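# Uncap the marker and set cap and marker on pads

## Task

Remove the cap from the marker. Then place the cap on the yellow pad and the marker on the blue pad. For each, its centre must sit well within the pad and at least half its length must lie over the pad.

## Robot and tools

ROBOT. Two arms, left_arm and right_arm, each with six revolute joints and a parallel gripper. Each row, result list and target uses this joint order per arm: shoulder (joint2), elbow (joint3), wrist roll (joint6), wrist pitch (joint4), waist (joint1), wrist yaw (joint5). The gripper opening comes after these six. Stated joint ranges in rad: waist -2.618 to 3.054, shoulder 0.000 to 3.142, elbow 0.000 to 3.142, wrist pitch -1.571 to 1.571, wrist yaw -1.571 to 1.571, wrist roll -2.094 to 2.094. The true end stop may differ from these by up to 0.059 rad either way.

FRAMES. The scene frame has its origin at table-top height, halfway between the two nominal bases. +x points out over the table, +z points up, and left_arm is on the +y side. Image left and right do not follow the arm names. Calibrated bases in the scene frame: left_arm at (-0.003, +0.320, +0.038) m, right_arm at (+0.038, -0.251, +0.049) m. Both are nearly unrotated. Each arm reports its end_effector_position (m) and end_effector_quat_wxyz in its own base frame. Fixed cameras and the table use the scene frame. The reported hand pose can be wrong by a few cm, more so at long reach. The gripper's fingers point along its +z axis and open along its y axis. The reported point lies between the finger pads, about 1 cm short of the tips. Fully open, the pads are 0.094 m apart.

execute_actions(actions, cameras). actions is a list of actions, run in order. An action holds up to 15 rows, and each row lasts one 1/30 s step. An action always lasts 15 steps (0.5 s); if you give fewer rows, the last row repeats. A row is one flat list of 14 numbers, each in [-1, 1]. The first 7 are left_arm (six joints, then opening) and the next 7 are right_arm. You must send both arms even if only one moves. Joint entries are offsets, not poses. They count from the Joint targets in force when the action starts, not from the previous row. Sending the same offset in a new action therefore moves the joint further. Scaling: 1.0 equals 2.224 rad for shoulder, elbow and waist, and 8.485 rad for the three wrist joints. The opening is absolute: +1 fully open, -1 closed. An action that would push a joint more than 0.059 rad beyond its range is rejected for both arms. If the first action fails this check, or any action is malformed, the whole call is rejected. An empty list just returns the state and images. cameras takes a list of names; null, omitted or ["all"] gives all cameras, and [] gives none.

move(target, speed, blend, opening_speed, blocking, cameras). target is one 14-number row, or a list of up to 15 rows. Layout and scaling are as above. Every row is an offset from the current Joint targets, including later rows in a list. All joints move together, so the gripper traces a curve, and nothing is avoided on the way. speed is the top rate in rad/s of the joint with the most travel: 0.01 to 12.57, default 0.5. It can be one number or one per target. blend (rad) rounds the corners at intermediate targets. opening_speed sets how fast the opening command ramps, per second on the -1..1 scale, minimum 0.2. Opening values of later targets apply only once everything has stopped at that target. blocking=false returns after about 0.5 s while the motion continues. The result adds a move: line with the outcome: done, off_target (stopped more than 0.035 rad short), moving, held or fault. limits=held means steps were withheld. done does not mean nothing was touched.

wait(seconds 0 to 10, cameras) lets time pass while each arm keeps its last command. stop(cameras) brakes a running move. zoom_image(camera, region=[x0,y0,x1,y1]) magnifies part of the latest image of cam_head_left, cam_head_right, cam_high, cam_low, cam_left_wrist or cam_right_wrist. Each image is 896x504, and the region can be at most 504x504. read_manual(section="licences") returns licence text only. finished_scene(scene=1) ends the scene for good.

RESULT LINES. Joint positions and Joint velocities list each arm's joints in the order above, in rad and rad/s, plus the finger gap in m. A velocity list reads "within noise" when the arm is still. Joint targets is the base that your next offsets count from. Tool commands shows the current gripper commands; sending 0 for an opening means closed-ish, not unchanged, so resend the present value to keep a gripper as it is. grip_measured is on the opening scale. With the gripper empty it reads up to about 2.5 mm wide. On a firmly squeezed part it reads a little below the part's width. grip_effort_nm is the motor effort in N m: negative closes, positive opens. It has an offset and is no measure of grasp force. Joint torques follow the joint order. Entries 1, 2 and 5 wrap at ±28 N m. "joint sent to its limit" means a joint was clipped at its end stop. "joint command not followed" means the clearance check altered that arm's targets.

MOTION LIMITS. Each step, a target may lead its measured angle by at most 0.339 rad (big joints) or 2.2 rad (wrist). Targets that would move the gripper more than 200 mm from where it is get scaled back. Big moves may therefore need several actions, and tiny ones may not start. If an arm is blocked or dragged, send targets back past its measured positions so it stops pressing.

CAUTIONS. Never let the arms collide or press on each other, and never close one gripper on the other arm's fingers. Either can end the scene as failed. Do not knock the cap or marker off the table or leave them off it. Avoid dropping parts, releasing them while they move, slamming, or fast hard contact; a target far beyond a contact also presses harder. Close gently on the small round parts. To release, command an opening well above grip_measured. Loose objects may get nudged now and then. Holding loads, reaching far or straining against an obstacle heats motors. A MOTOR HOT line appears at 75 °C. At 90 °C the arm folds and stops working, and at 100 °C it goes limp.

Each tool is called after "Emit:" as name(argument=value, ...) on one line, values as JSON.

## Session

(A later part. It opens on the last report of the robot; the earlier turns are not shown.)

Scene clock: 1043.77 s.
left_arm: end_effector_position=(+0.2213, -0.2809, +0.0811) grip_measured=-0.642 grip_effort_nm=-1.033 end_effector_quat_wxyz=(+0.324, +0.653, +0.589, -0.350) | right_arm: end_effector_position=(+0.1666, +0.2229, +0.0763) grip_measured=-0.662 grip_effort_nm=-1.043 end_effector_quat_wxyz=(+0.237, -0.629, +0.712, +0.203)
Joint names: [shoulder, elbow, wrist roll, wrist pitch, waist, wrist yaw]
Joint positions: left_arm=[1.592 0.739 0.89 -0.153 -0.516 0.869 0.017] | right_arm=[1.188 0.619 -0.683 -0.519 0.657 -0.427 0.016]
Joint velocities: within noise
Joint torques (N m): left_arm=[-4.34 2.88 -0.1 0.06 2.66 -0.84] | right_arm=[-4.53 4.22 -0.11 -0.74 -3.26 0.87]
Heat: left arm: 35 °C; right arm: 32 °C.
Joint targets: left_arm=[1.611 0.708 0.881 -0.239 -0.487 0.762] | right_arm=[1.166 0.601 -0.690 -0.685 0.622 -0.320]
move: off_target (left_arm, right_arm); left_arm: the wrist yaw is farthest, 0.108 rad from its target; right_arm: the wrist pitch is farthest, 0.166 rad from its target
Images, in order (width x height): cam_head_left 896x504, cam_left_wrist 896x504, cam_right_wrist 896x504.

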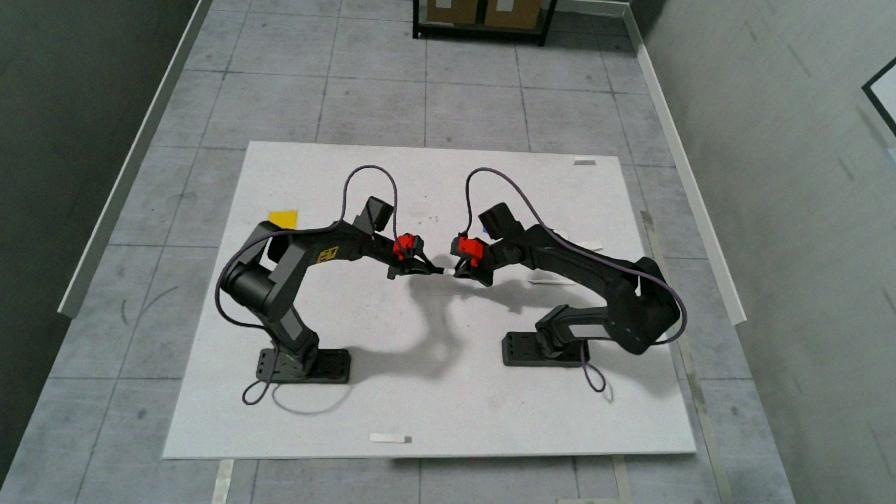

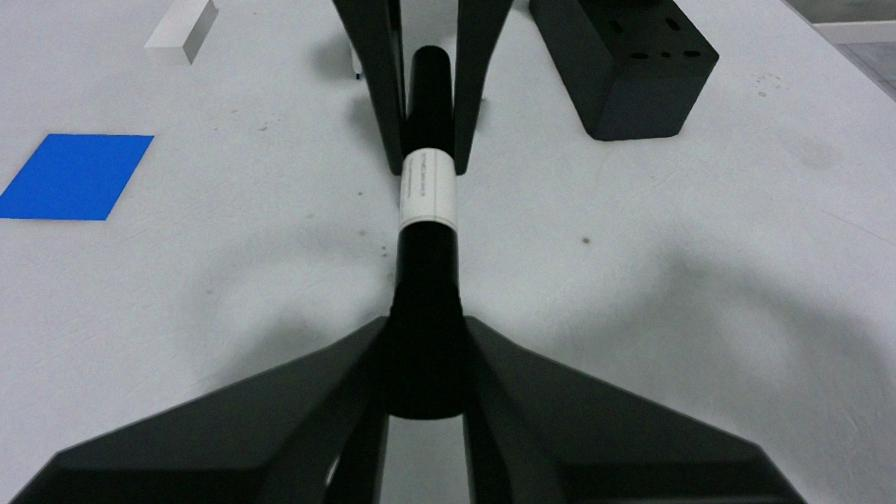

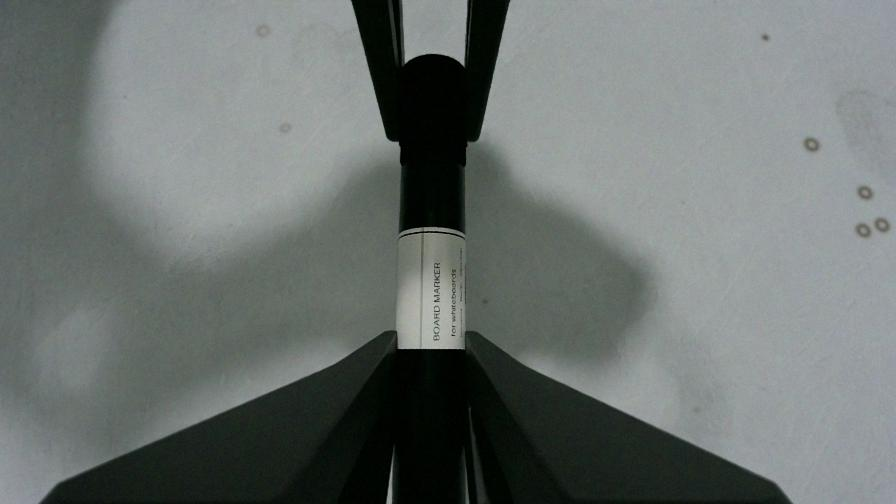

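Emit:
move(target=[0.00405, -0.0036, 0.00165, -0.00837, 0.01484, -0.00684, -0.9, 0, -0.00719, -0.00071, -0.00966, -0.00899, 0.00613, -0.9], speed=0.1, cameras=["cam_left_wrist", "cam_right_wrist"])

Scene clock: 1093.97 s.
left_arm: end_effector_position=(+0.2219, -0.2355, +0.0326) grip_measured=-0.642 grip_effort_nm=-1.033 end_effector_quat_wxyz=(+0.235, +0.626, +0.685, -0.289) | right_arm: end_effector_position=(+0.1441, +0.1599, +0.0400) grip_measured=-0.662 grip_effort_nm=-1.043 end_effector_quat_wxyz=(+0.113, -0.607, +0.776, +0.129)
Joint names: [shoulder, elbow, wrist roll, wrist pitch, waist, wrist yaw]
Joint positions: left_arm=[1.615 0.711 0.889 -0.307 -0.46 0.69 0.017] | right_arm=[1.186 0.594 -0.687 -0.761 0.611 -0.268 0.016]
Joint velocities: within noise
Joint torques (N m): left_arm=[-5.12 4.22 0.05 0.74 0.76 0.45] | right_arm=[-4.05 4.57 -0.13 0.36 -0.91 -0.1]
Heat: left arm: 35 °C; right arm: 30 °C.
Joint targets: left_arm=[1.621 0.699 0.895 -0.311 -0.453 0.704] | right_arm=[1.167 0.585 -0.695 -0.767 0.602 -0.268]
move: done
Images, in order (width x height): cam_left_wrist 896x504, cam_right_wrist 896x504.

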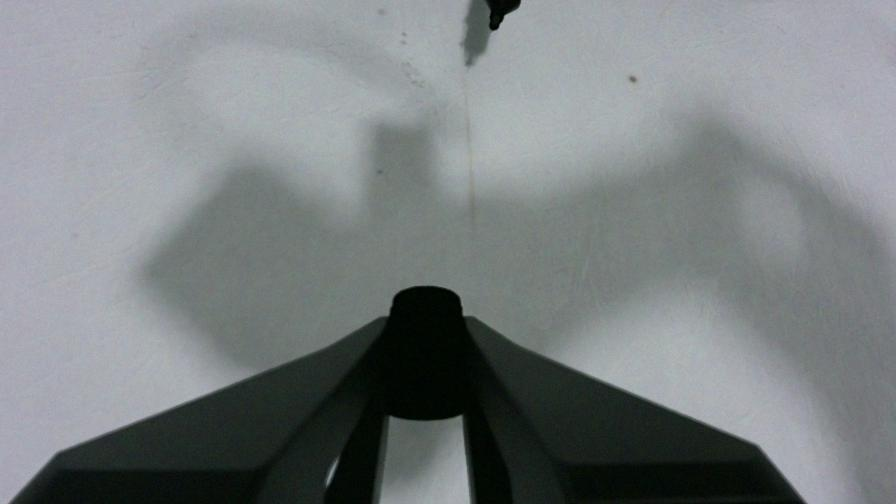

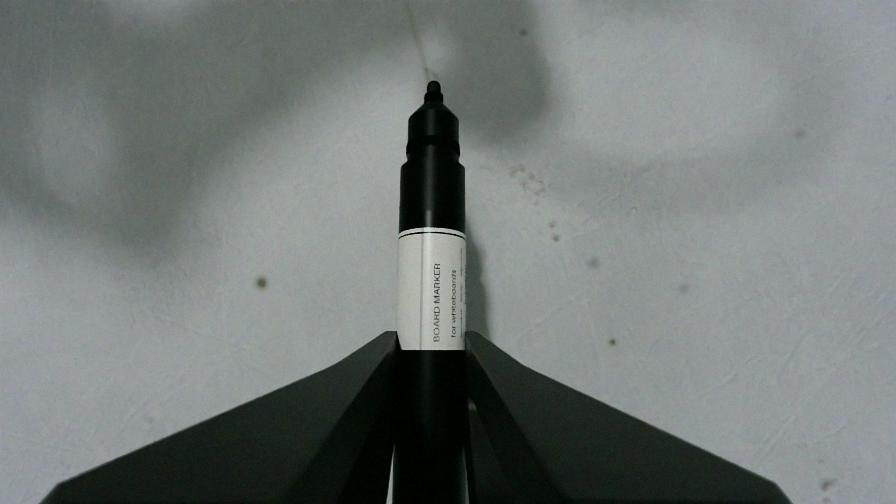

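Emit:
move(target=[0.0400, -0.0094, -0.1062, 0.0891, 0.3512, -0.0836, -0.9, 0.2131, 0.1457, 0.0224, 0.0577, -0.2455, -0.0103, -0.9], speed=0.6)

Scene clock: 1208.00 s.
left_arm: end_effector_position=(+0.4197, +0.1437, +0.0697) grip_measured=-0.643 grip_effort_nm=-1.043 end_effector_quat_wxyz=(+0.469, -0.141, +0.869, +0.078) | right_arm: end_effector_position=(+0.3686, +0.0807, +0.0517) grip_measured=-0.662 grip_effort_nm=-1.043 end_effector_quat_wxyz=(+0.281, -0.307, +0.904, +0.100)
Joint names: [shoulder, elbow, wrist roll, wrist pitch, waist, wrist yaw]
Joint positions: left_arm=[1.699 0.695 0.006 0.423 0.328 0.002 0.017] | right_arm=[1.627 0.878 -0.508 -0.307 0.058 -0.332 0.016]
Joint velocities: within noise
Joint torques (N m): left_arm=[-6 4.31 -0.13 1.91 0.05 -0.09] | right_arm=[-5.2 8.03 0.01 1.15 -0.14 -0.38]
Heat: left arm: 35 °C; right arm: 30 °C.
Joint targets: left_arm=[1.710 0.678 -0.007 0.446 0.328 -0.006] | right_arm=[1.641 0.910 -0.505 -0.278 0.056 -0.355]
move: done

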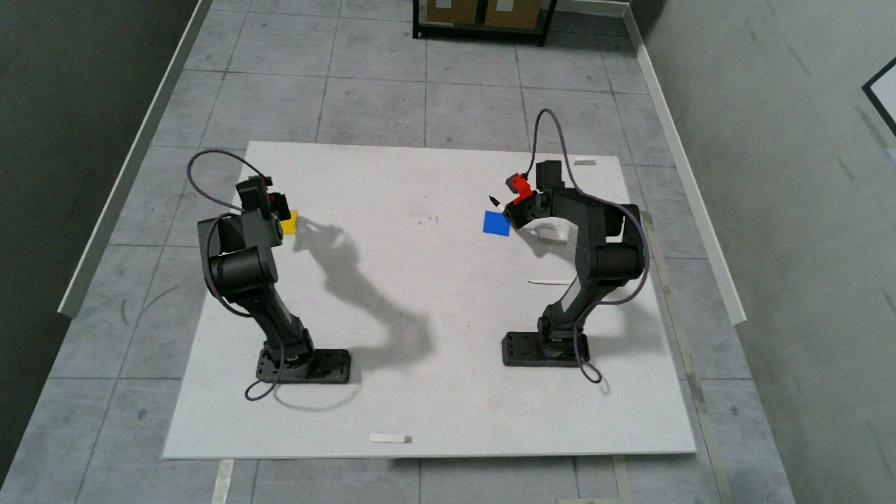

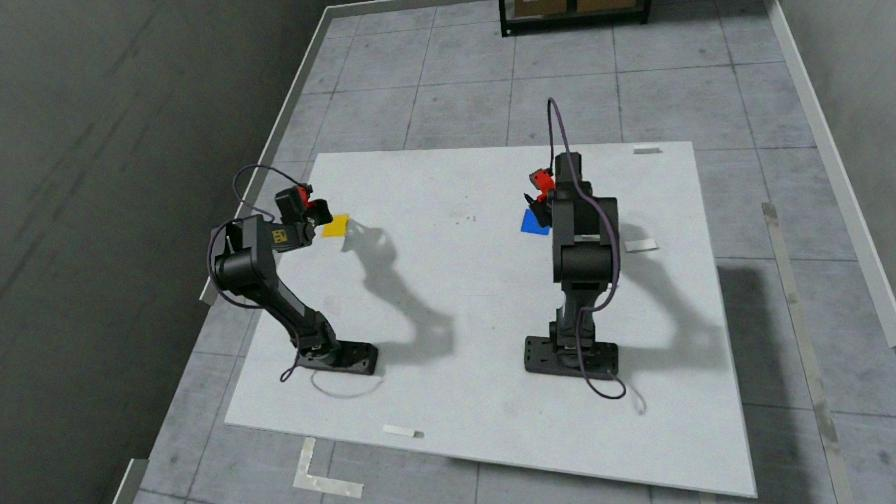

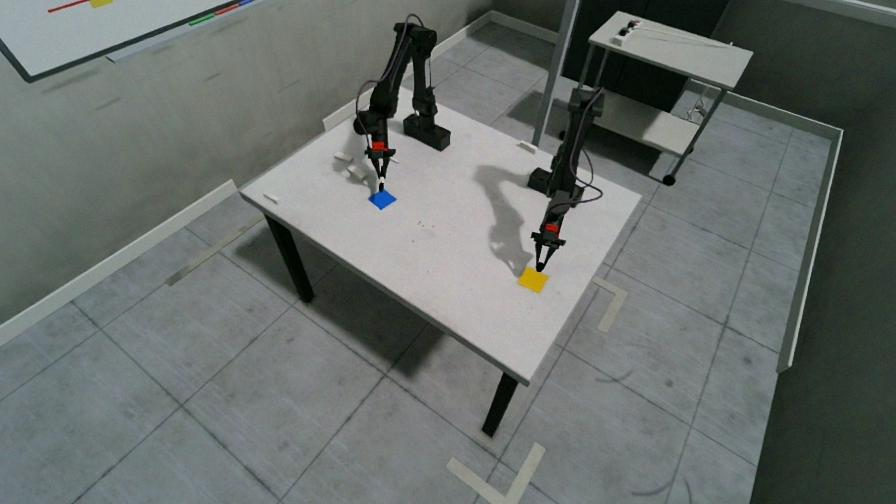

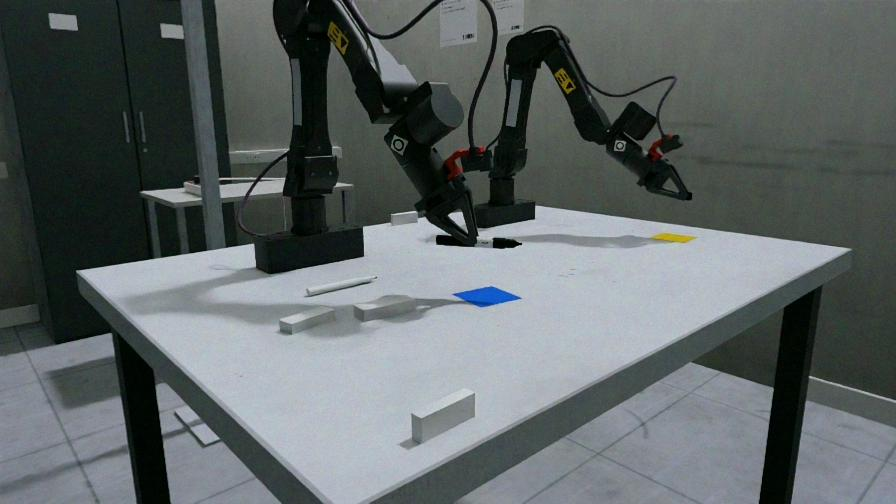

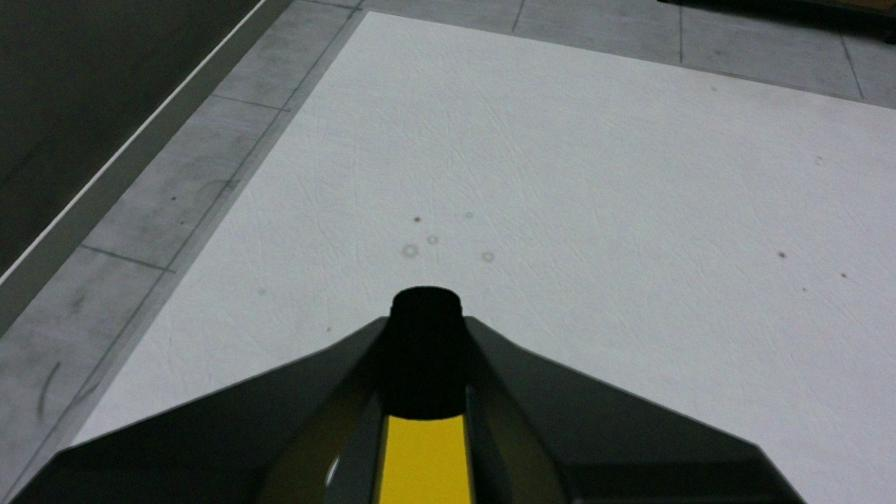

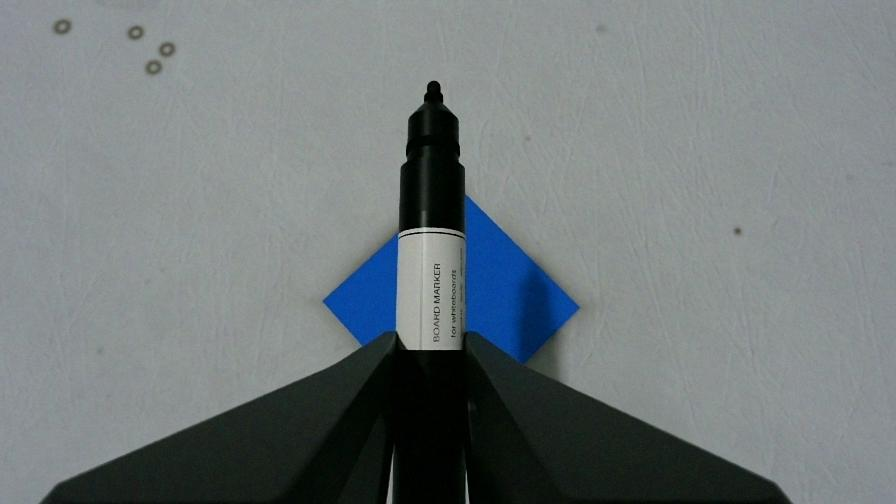

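Emit:
zoom_image(camera="cam_left_wrist", region=[200, 260, 700, 504])

Emit:
zoom_image(camera="cam_head_right", region=[270, 170, 400, 260])

Emit:
zoom_image(camera="cam_high", region=[500, 210, 600, 310])

Scaled by 1.008.

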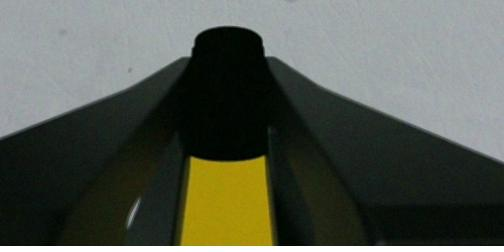

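Scaled by 3.877.

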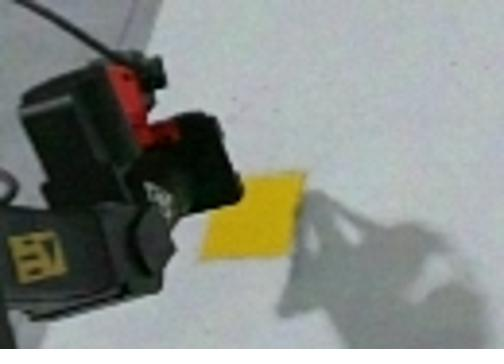

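Scaled by 5.040.

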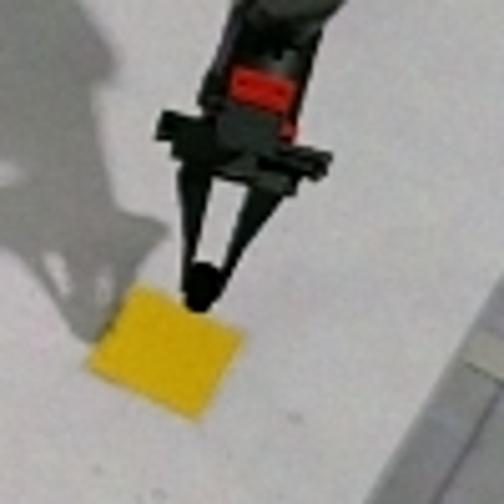

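Emit:
move(target=[0.0755, -0.0603, 0, 0.0362, -0.0108, 0, -0.9, 0.0793, -0.0306, 0.0003, 0.0258, 0.0099, 0, -0.9], speed=0.3)

Emit:
zoom_image(camera="cam_low", region=[400, 190, 560, 320])

Emit:
zoom_image(camera="cam_low", region=[600, 150, 740, 260])

Scene clock: 1302.33 s.
left_arm: end_effector_position=(+0.4055, +0.1307, +0.0136) grip_measured=-0.643 grip_effort_nm=-1.038 end_effector_quat_wxyz=(+0.470, -0.134, +0.869, +0.074) | right_arm: end_effector_position=(+0.3865, +0.0867, +0.0047) grip_measured=-0.662 grip_effort_nm=-1.043 end_effector_quat_wxyz=(+0.286, -0.312, +0.900, +0.101)
Joint names: [shoulder, elbow, wrist roll, wrist pitch, waist, wrist yaw]
Joint positions: left_arm=[1.868 0.556 0.004 0.732 0.31 0.001 0.017] | right_arm=[1.802 0.85 -0.506 -0.09 0.07 -0.333 0.016]
Joint velocities: within noise
Joint torques (N m): left_arm=[-6.27 3.02 -0.11 1.92 -0.59 -0.1] | right_arm=[-5.98 4.07 -0.01 1.16 0.66 -0.4]
Heat: left arm: 36 °C; right arm: 33 °C.
Joint targets: left_arm=[1.877 0.544 -0.006 0.753 0.304 -0.006] | right_arm=[1.817 0.841 -0.503 -0.059 0.078 -0.355]
move: done

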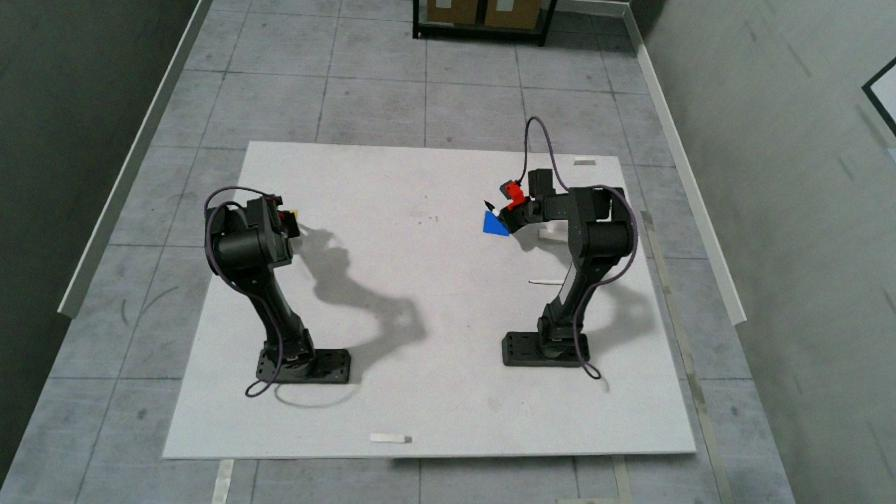

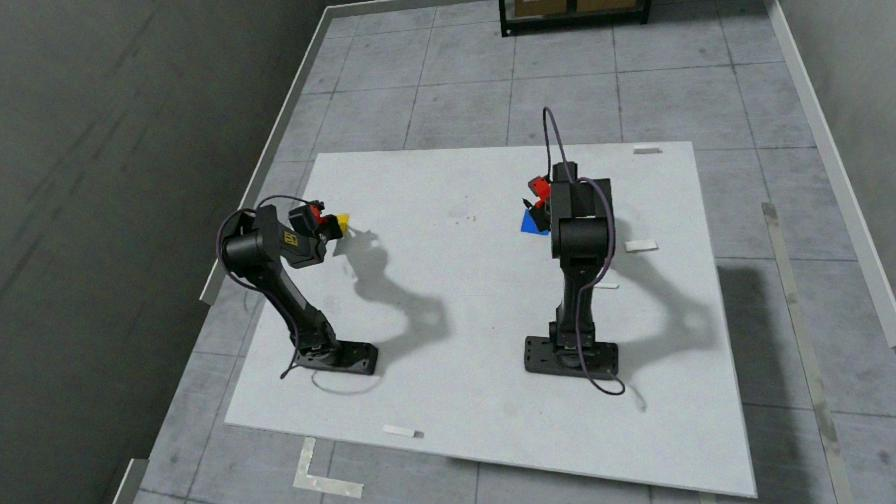

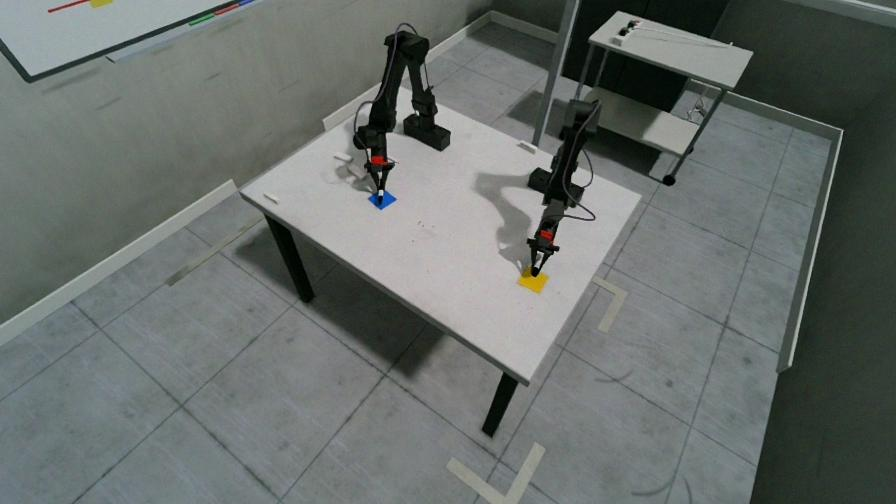

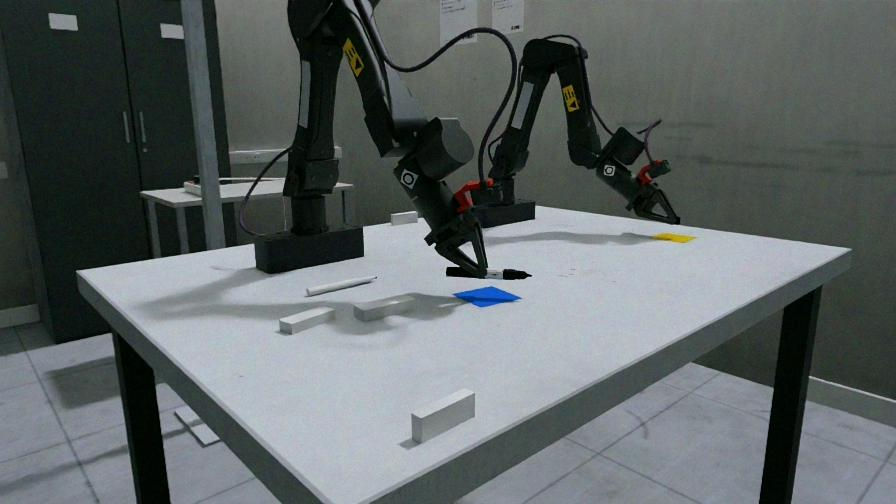

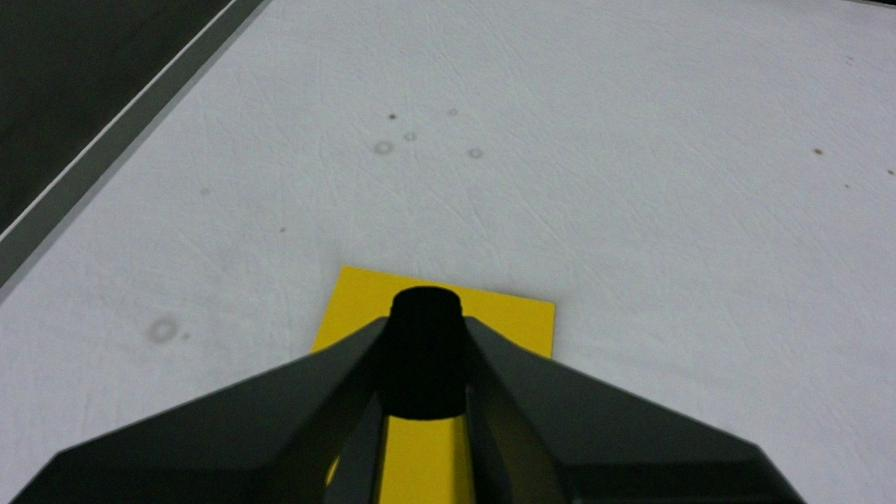

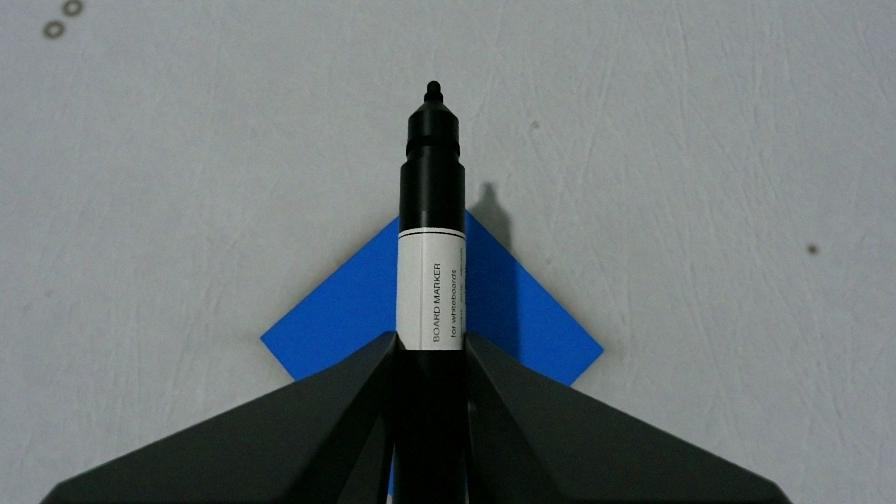

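Scaled by 3.150.

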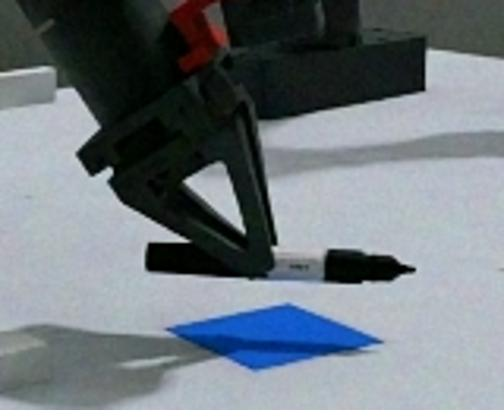

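Scaled by 3.600.

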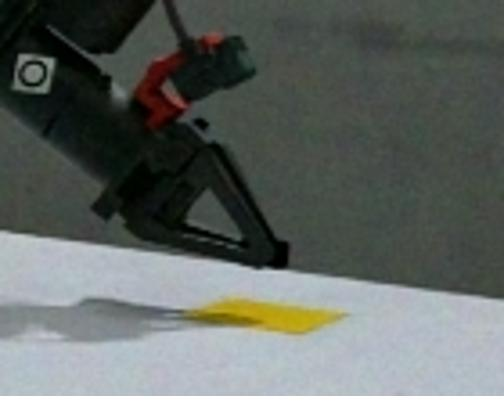

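Emit:
move(target=[0.0609, 0.0270, 0, 0.0128, 0.0058, 0, -0.9, 0.04802, -0.01996, 0, 0.01782, 0, 0, -0.9], speed=0.08)

Emit:
zoom_image(camera="cam_low", region=[400, 190, 560, 320])

Emit:
zoom_image(camera="cam_low", region=[630, 180, 720, 250])

Scene clock: 1349.13 s.
left_arm: end_effector_position=(+0.4127, +0.1330, -0.0106) grip_measured=-0.643 grip_effort_nm=-1.028 end_effector_quat_wxyz=(+0.470, -0.134, +0.869, +0.074) | right_arm: end_effector_position=(+0.3900, +0.0880, -0.0245) grip_measured=-0.662 grip_effort_nm=-1.043 end_effector_quat_wxyz=(+0.295, -0.313, +0.897, +0.102)
Joint names: [shoulder, elbow, wrist roll, wrist pitch, waist, wrist yaw]
Joint positions: left_arm=[2 0.578 0.003 0.842 0.31 0.001 0.017] | right_arm=[1.899 0.809 -0.505 0.065 0.07 -0.34 0.016]
Joint velocities: within noise
Joint torques (N m): left_arm=[-6.56 5.97 -0.1 1.87 0.62 -0.11] | right_arm=[-5.53 3.37 0 1.16 0.7 -0.32]
Heat: left arm: 35 °C; right arm: 33 °C.
Joint targets: left_arm=[2.013 0.605 -0.006 0.861 0.317 -0.006] | right_arm=[1.924 0.797 -0.503 0.092 0.078 -0.355]
move: done

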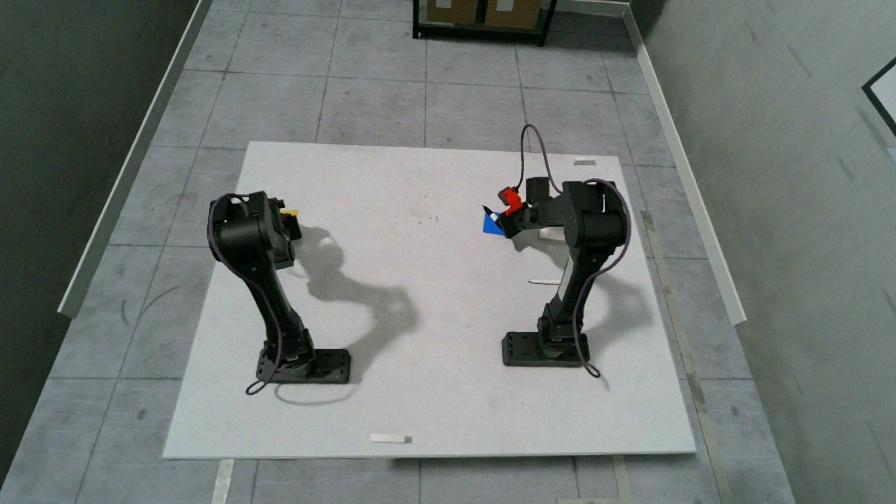

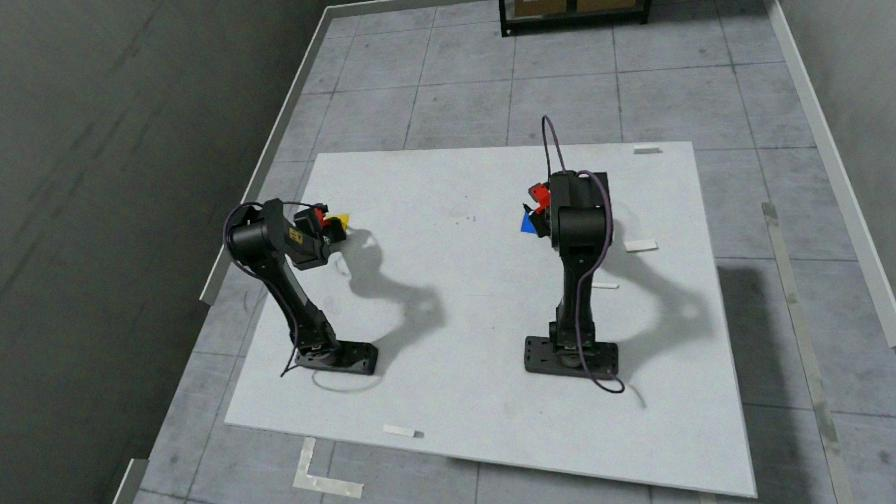

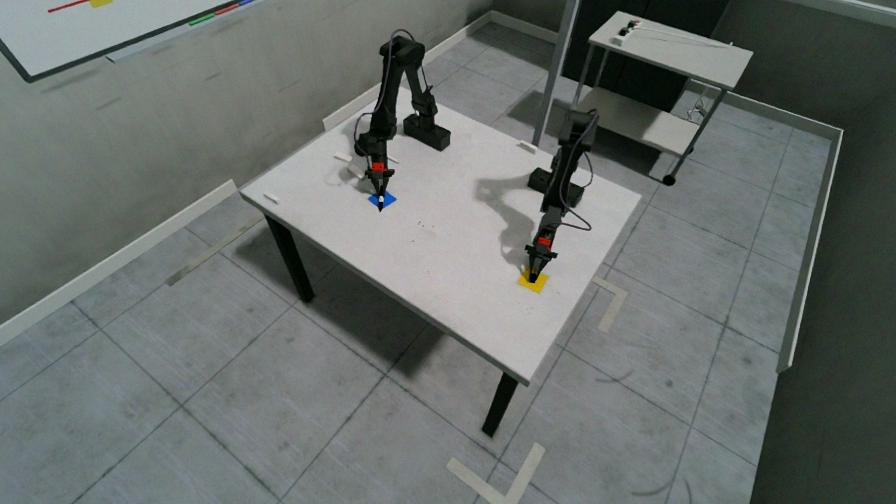

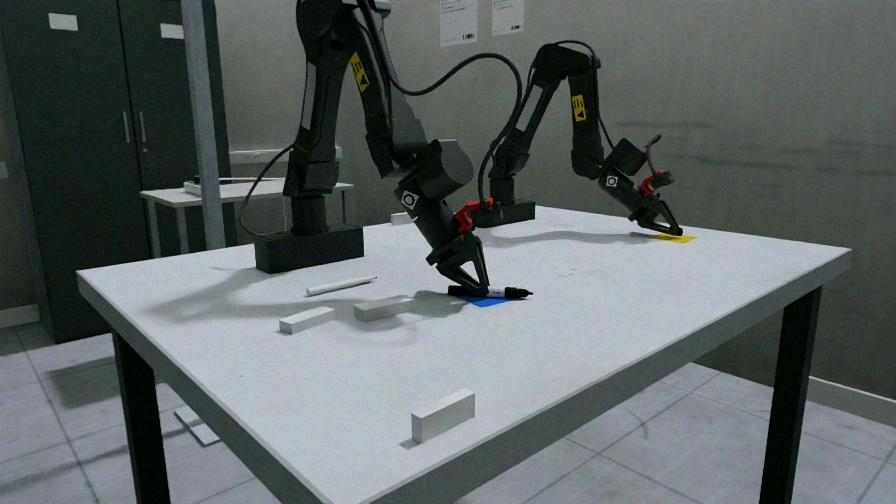

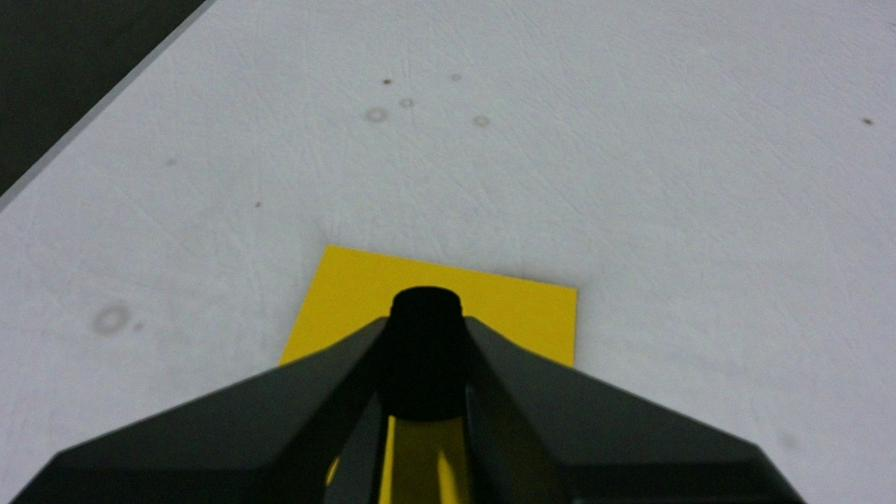

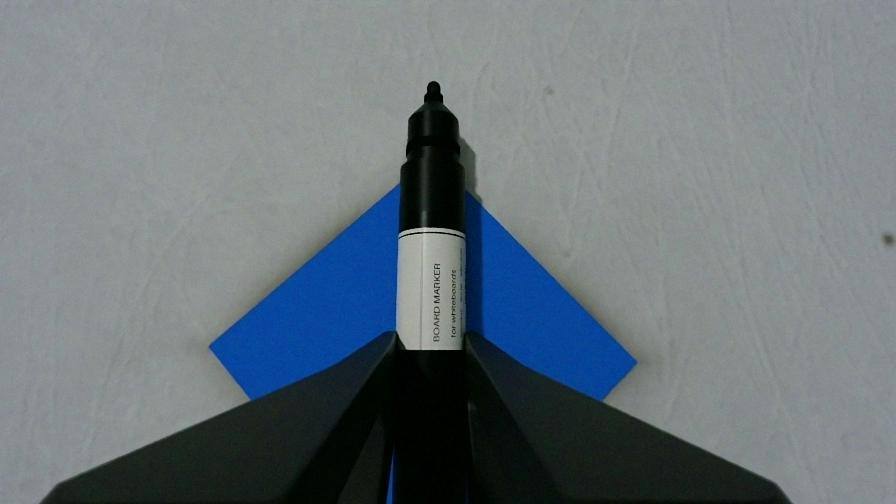

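Scaled by 3.150.

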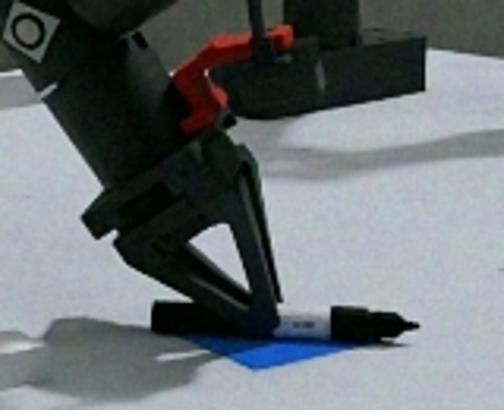

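Scaled by 5.600.

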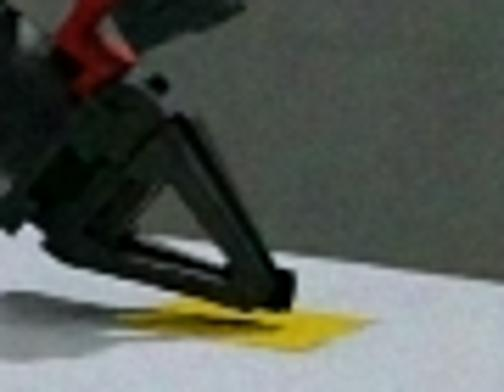

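Emit:
zoom_image(camera="cam_low", region=[655, 205, 705, 245])

Emit:
zoom_image(camera="cam_left_wrist", region=[350, 260, 510, 450])

Scaled by 10.080.

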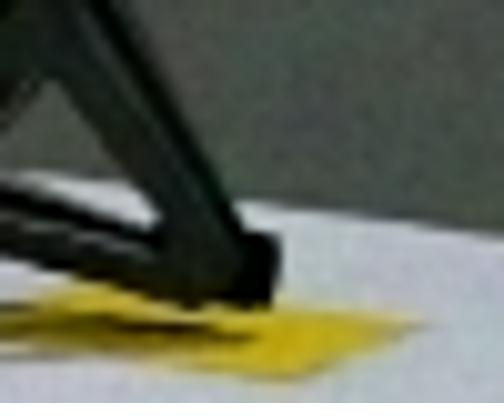

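Scaled by 2.653.

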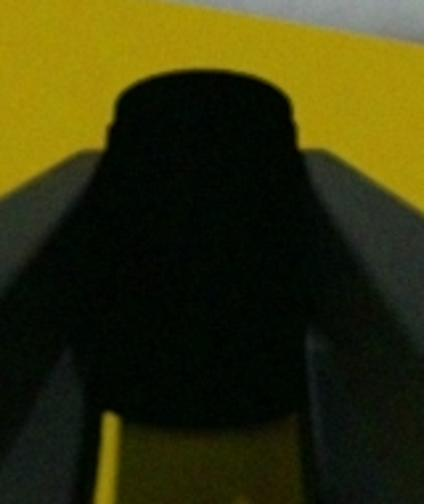

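Emit:
move(target=[0.0180, 0, 0, 0.004714, 0, 0, -0.9, 0.00585, -0.0036, 0, 0, 0.0018, 0.00094, -0.9], speed=0.05, cameras=["cam_low", "cam_left_wrist", "cam_right_wrist"])

Scene clock: 1424.80 s.
left_arm: end_effector_position=(+0.4137, +0.1334, -0.0169) grip_measured=-0.643 grip_effort_nm=-1.028 end_effector_quat_wxyz=(+0.473, -0.134, +0.868, +0.074) | right_arm: end_effector_position=(+0.3913, +0.0887, -0.0249) grip_measured=-0.662 grip_effort_nm=-1.048 end_effector_quat_wxyz=(+0.297, -0.314, +0.896, +0.101)
Joint names: [shoulder, elbow, wrist roll, wrist pitch, waist, wrist yaw]
Joint positions: left_arm=[2.037 0.578 0.003 0.887 0.31 0.001 0.017] | right_arm=[1.903 0.809 -0.505 0.075 0.071 -0.341 0.016]
Joint velocities: within noise
Joint torques (N m): left_arm=[-6.46 5.91 -0.11 1.84 0.57 -0.1] | right_arm=[-4.86 2.67 0.01 1.07 0.95 -0.24]
Heat: left arm: 36 °C; right arm: 33 °C.
Joint targets: left_arm=[2.053 0.605 -0.007 0.901 0.317 -0.006] | right_arm=[1.937 0.789 -0.503 0.093 0.082 -0.347]
move: done
Images, in order (width x height): cam_low 896x504, cam_left_wrist 896x504, cam_right_wrist 896x504.

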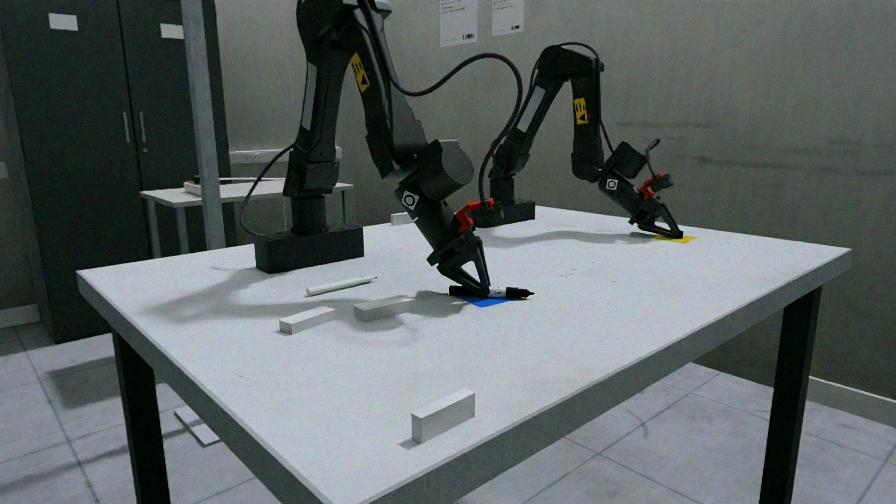

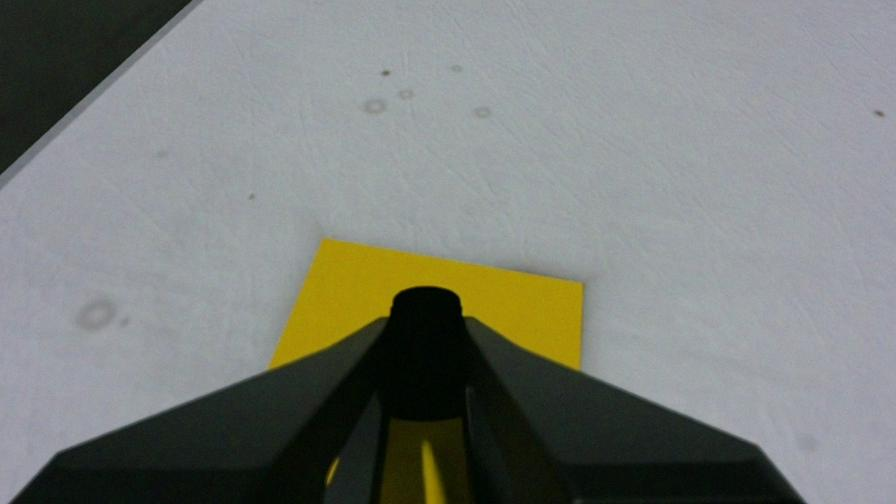

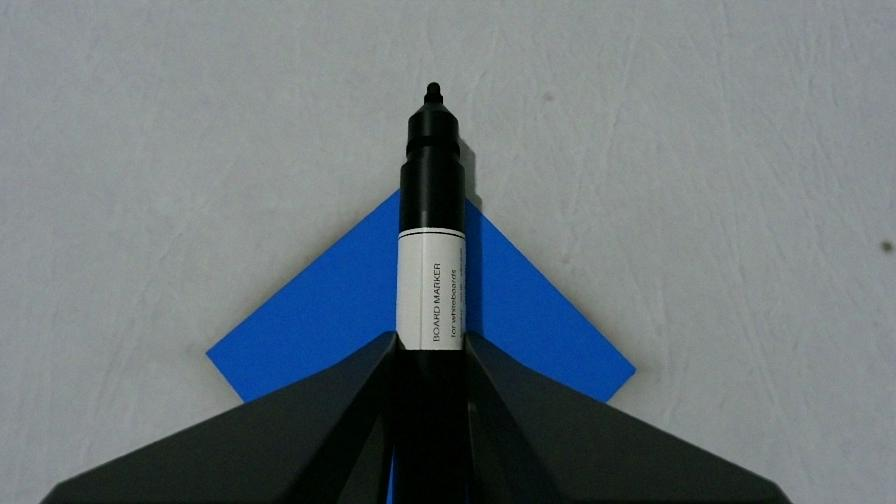

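Emit:
zoom_image(camera="cam_low", region=[430, 220, 560, 320])

Emit:
zoom_image(camera="cam_low", region=[630, 180, 720, 250])

Scaled by 3.877.

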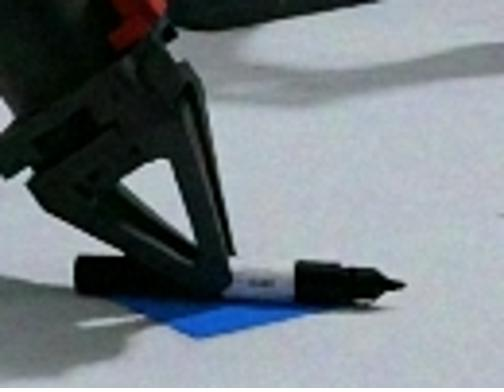

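Scaled by 5.600.

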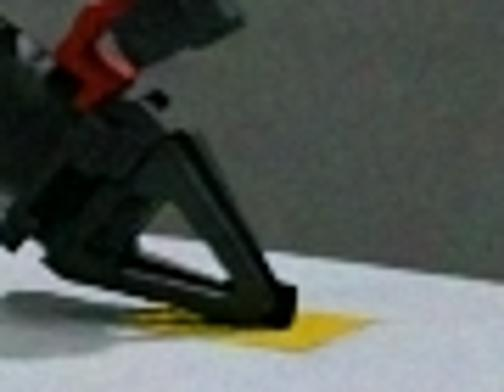

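Emit:
move(target=[0.0054, 0, 0, 0.00141, 0, 0, -0.9, 0.0036, 0, 0, 0, 0, 0, -0.9], speed=0.05, cameras=["cam_low"])

Emit:
zoom_image(camera="cam_low", region=[430, 250, 550, 320])

Scene clock: 1460.53 s.
left_arm: end_effector_position=(+0.4149, +0.1337, -0.0170) grip_measured=-0.643 grip_effort_nm=-1.033 end_effector_quat_wxyz=(+0.477, -0.134, +0.865, +0.075) | right_arm: end_effector_position=(+0.3919, +0.0891, -0.0252) grip_measured=-0.662 grip_effort_nm=-1.043 end_effector_quat_wxyz=(+0.299, -0.314, +0.895, +0.102)
Joint names: [shoulder, elbow, wrist roll, wrist pitch, waist, wrist yaw]
Joint positions: left_arm=[2.047 0.578 0.003 0.906 0.31 0.001 0.017] | right_arm=[1.906 0.809 -0.505 0.081 0.071 -0.343 0.016]
Joint velocities: within noise
Joint torques (N m): left_arm=[-6.53 5.87 -0.08 1.74 0.57 -0.1] | right_arm=[-4.56 2.7 0 1 0.91 -0.21]
Heat: left arm: 34 °C; right arm: 34 °C.
Joint targets: left_arm=[2.065 0.605 -0.006 0.913 0.317 -0.006] | right_arm=[1.945 0.789 -0.503 0.092 0.082 -0.347]
move: off_target (right_arm); right_arm: the shoulder is farthest, 0.039 rad from its target
Images, in order (width x height): cam_low 896x504.

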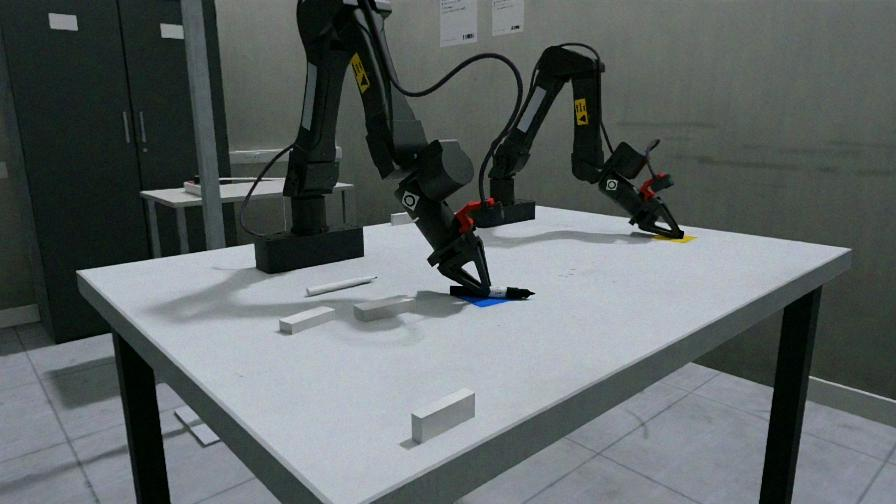

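Scaled by 4.200.

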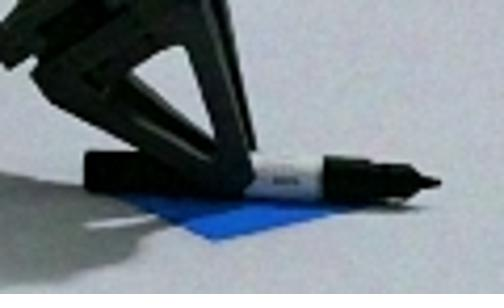

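Emit:
zoom_image(camera="cam_low", region=[640, 205, 710, 250])

Scaled by 7.200.

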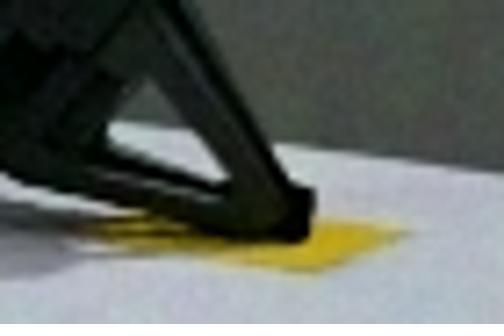

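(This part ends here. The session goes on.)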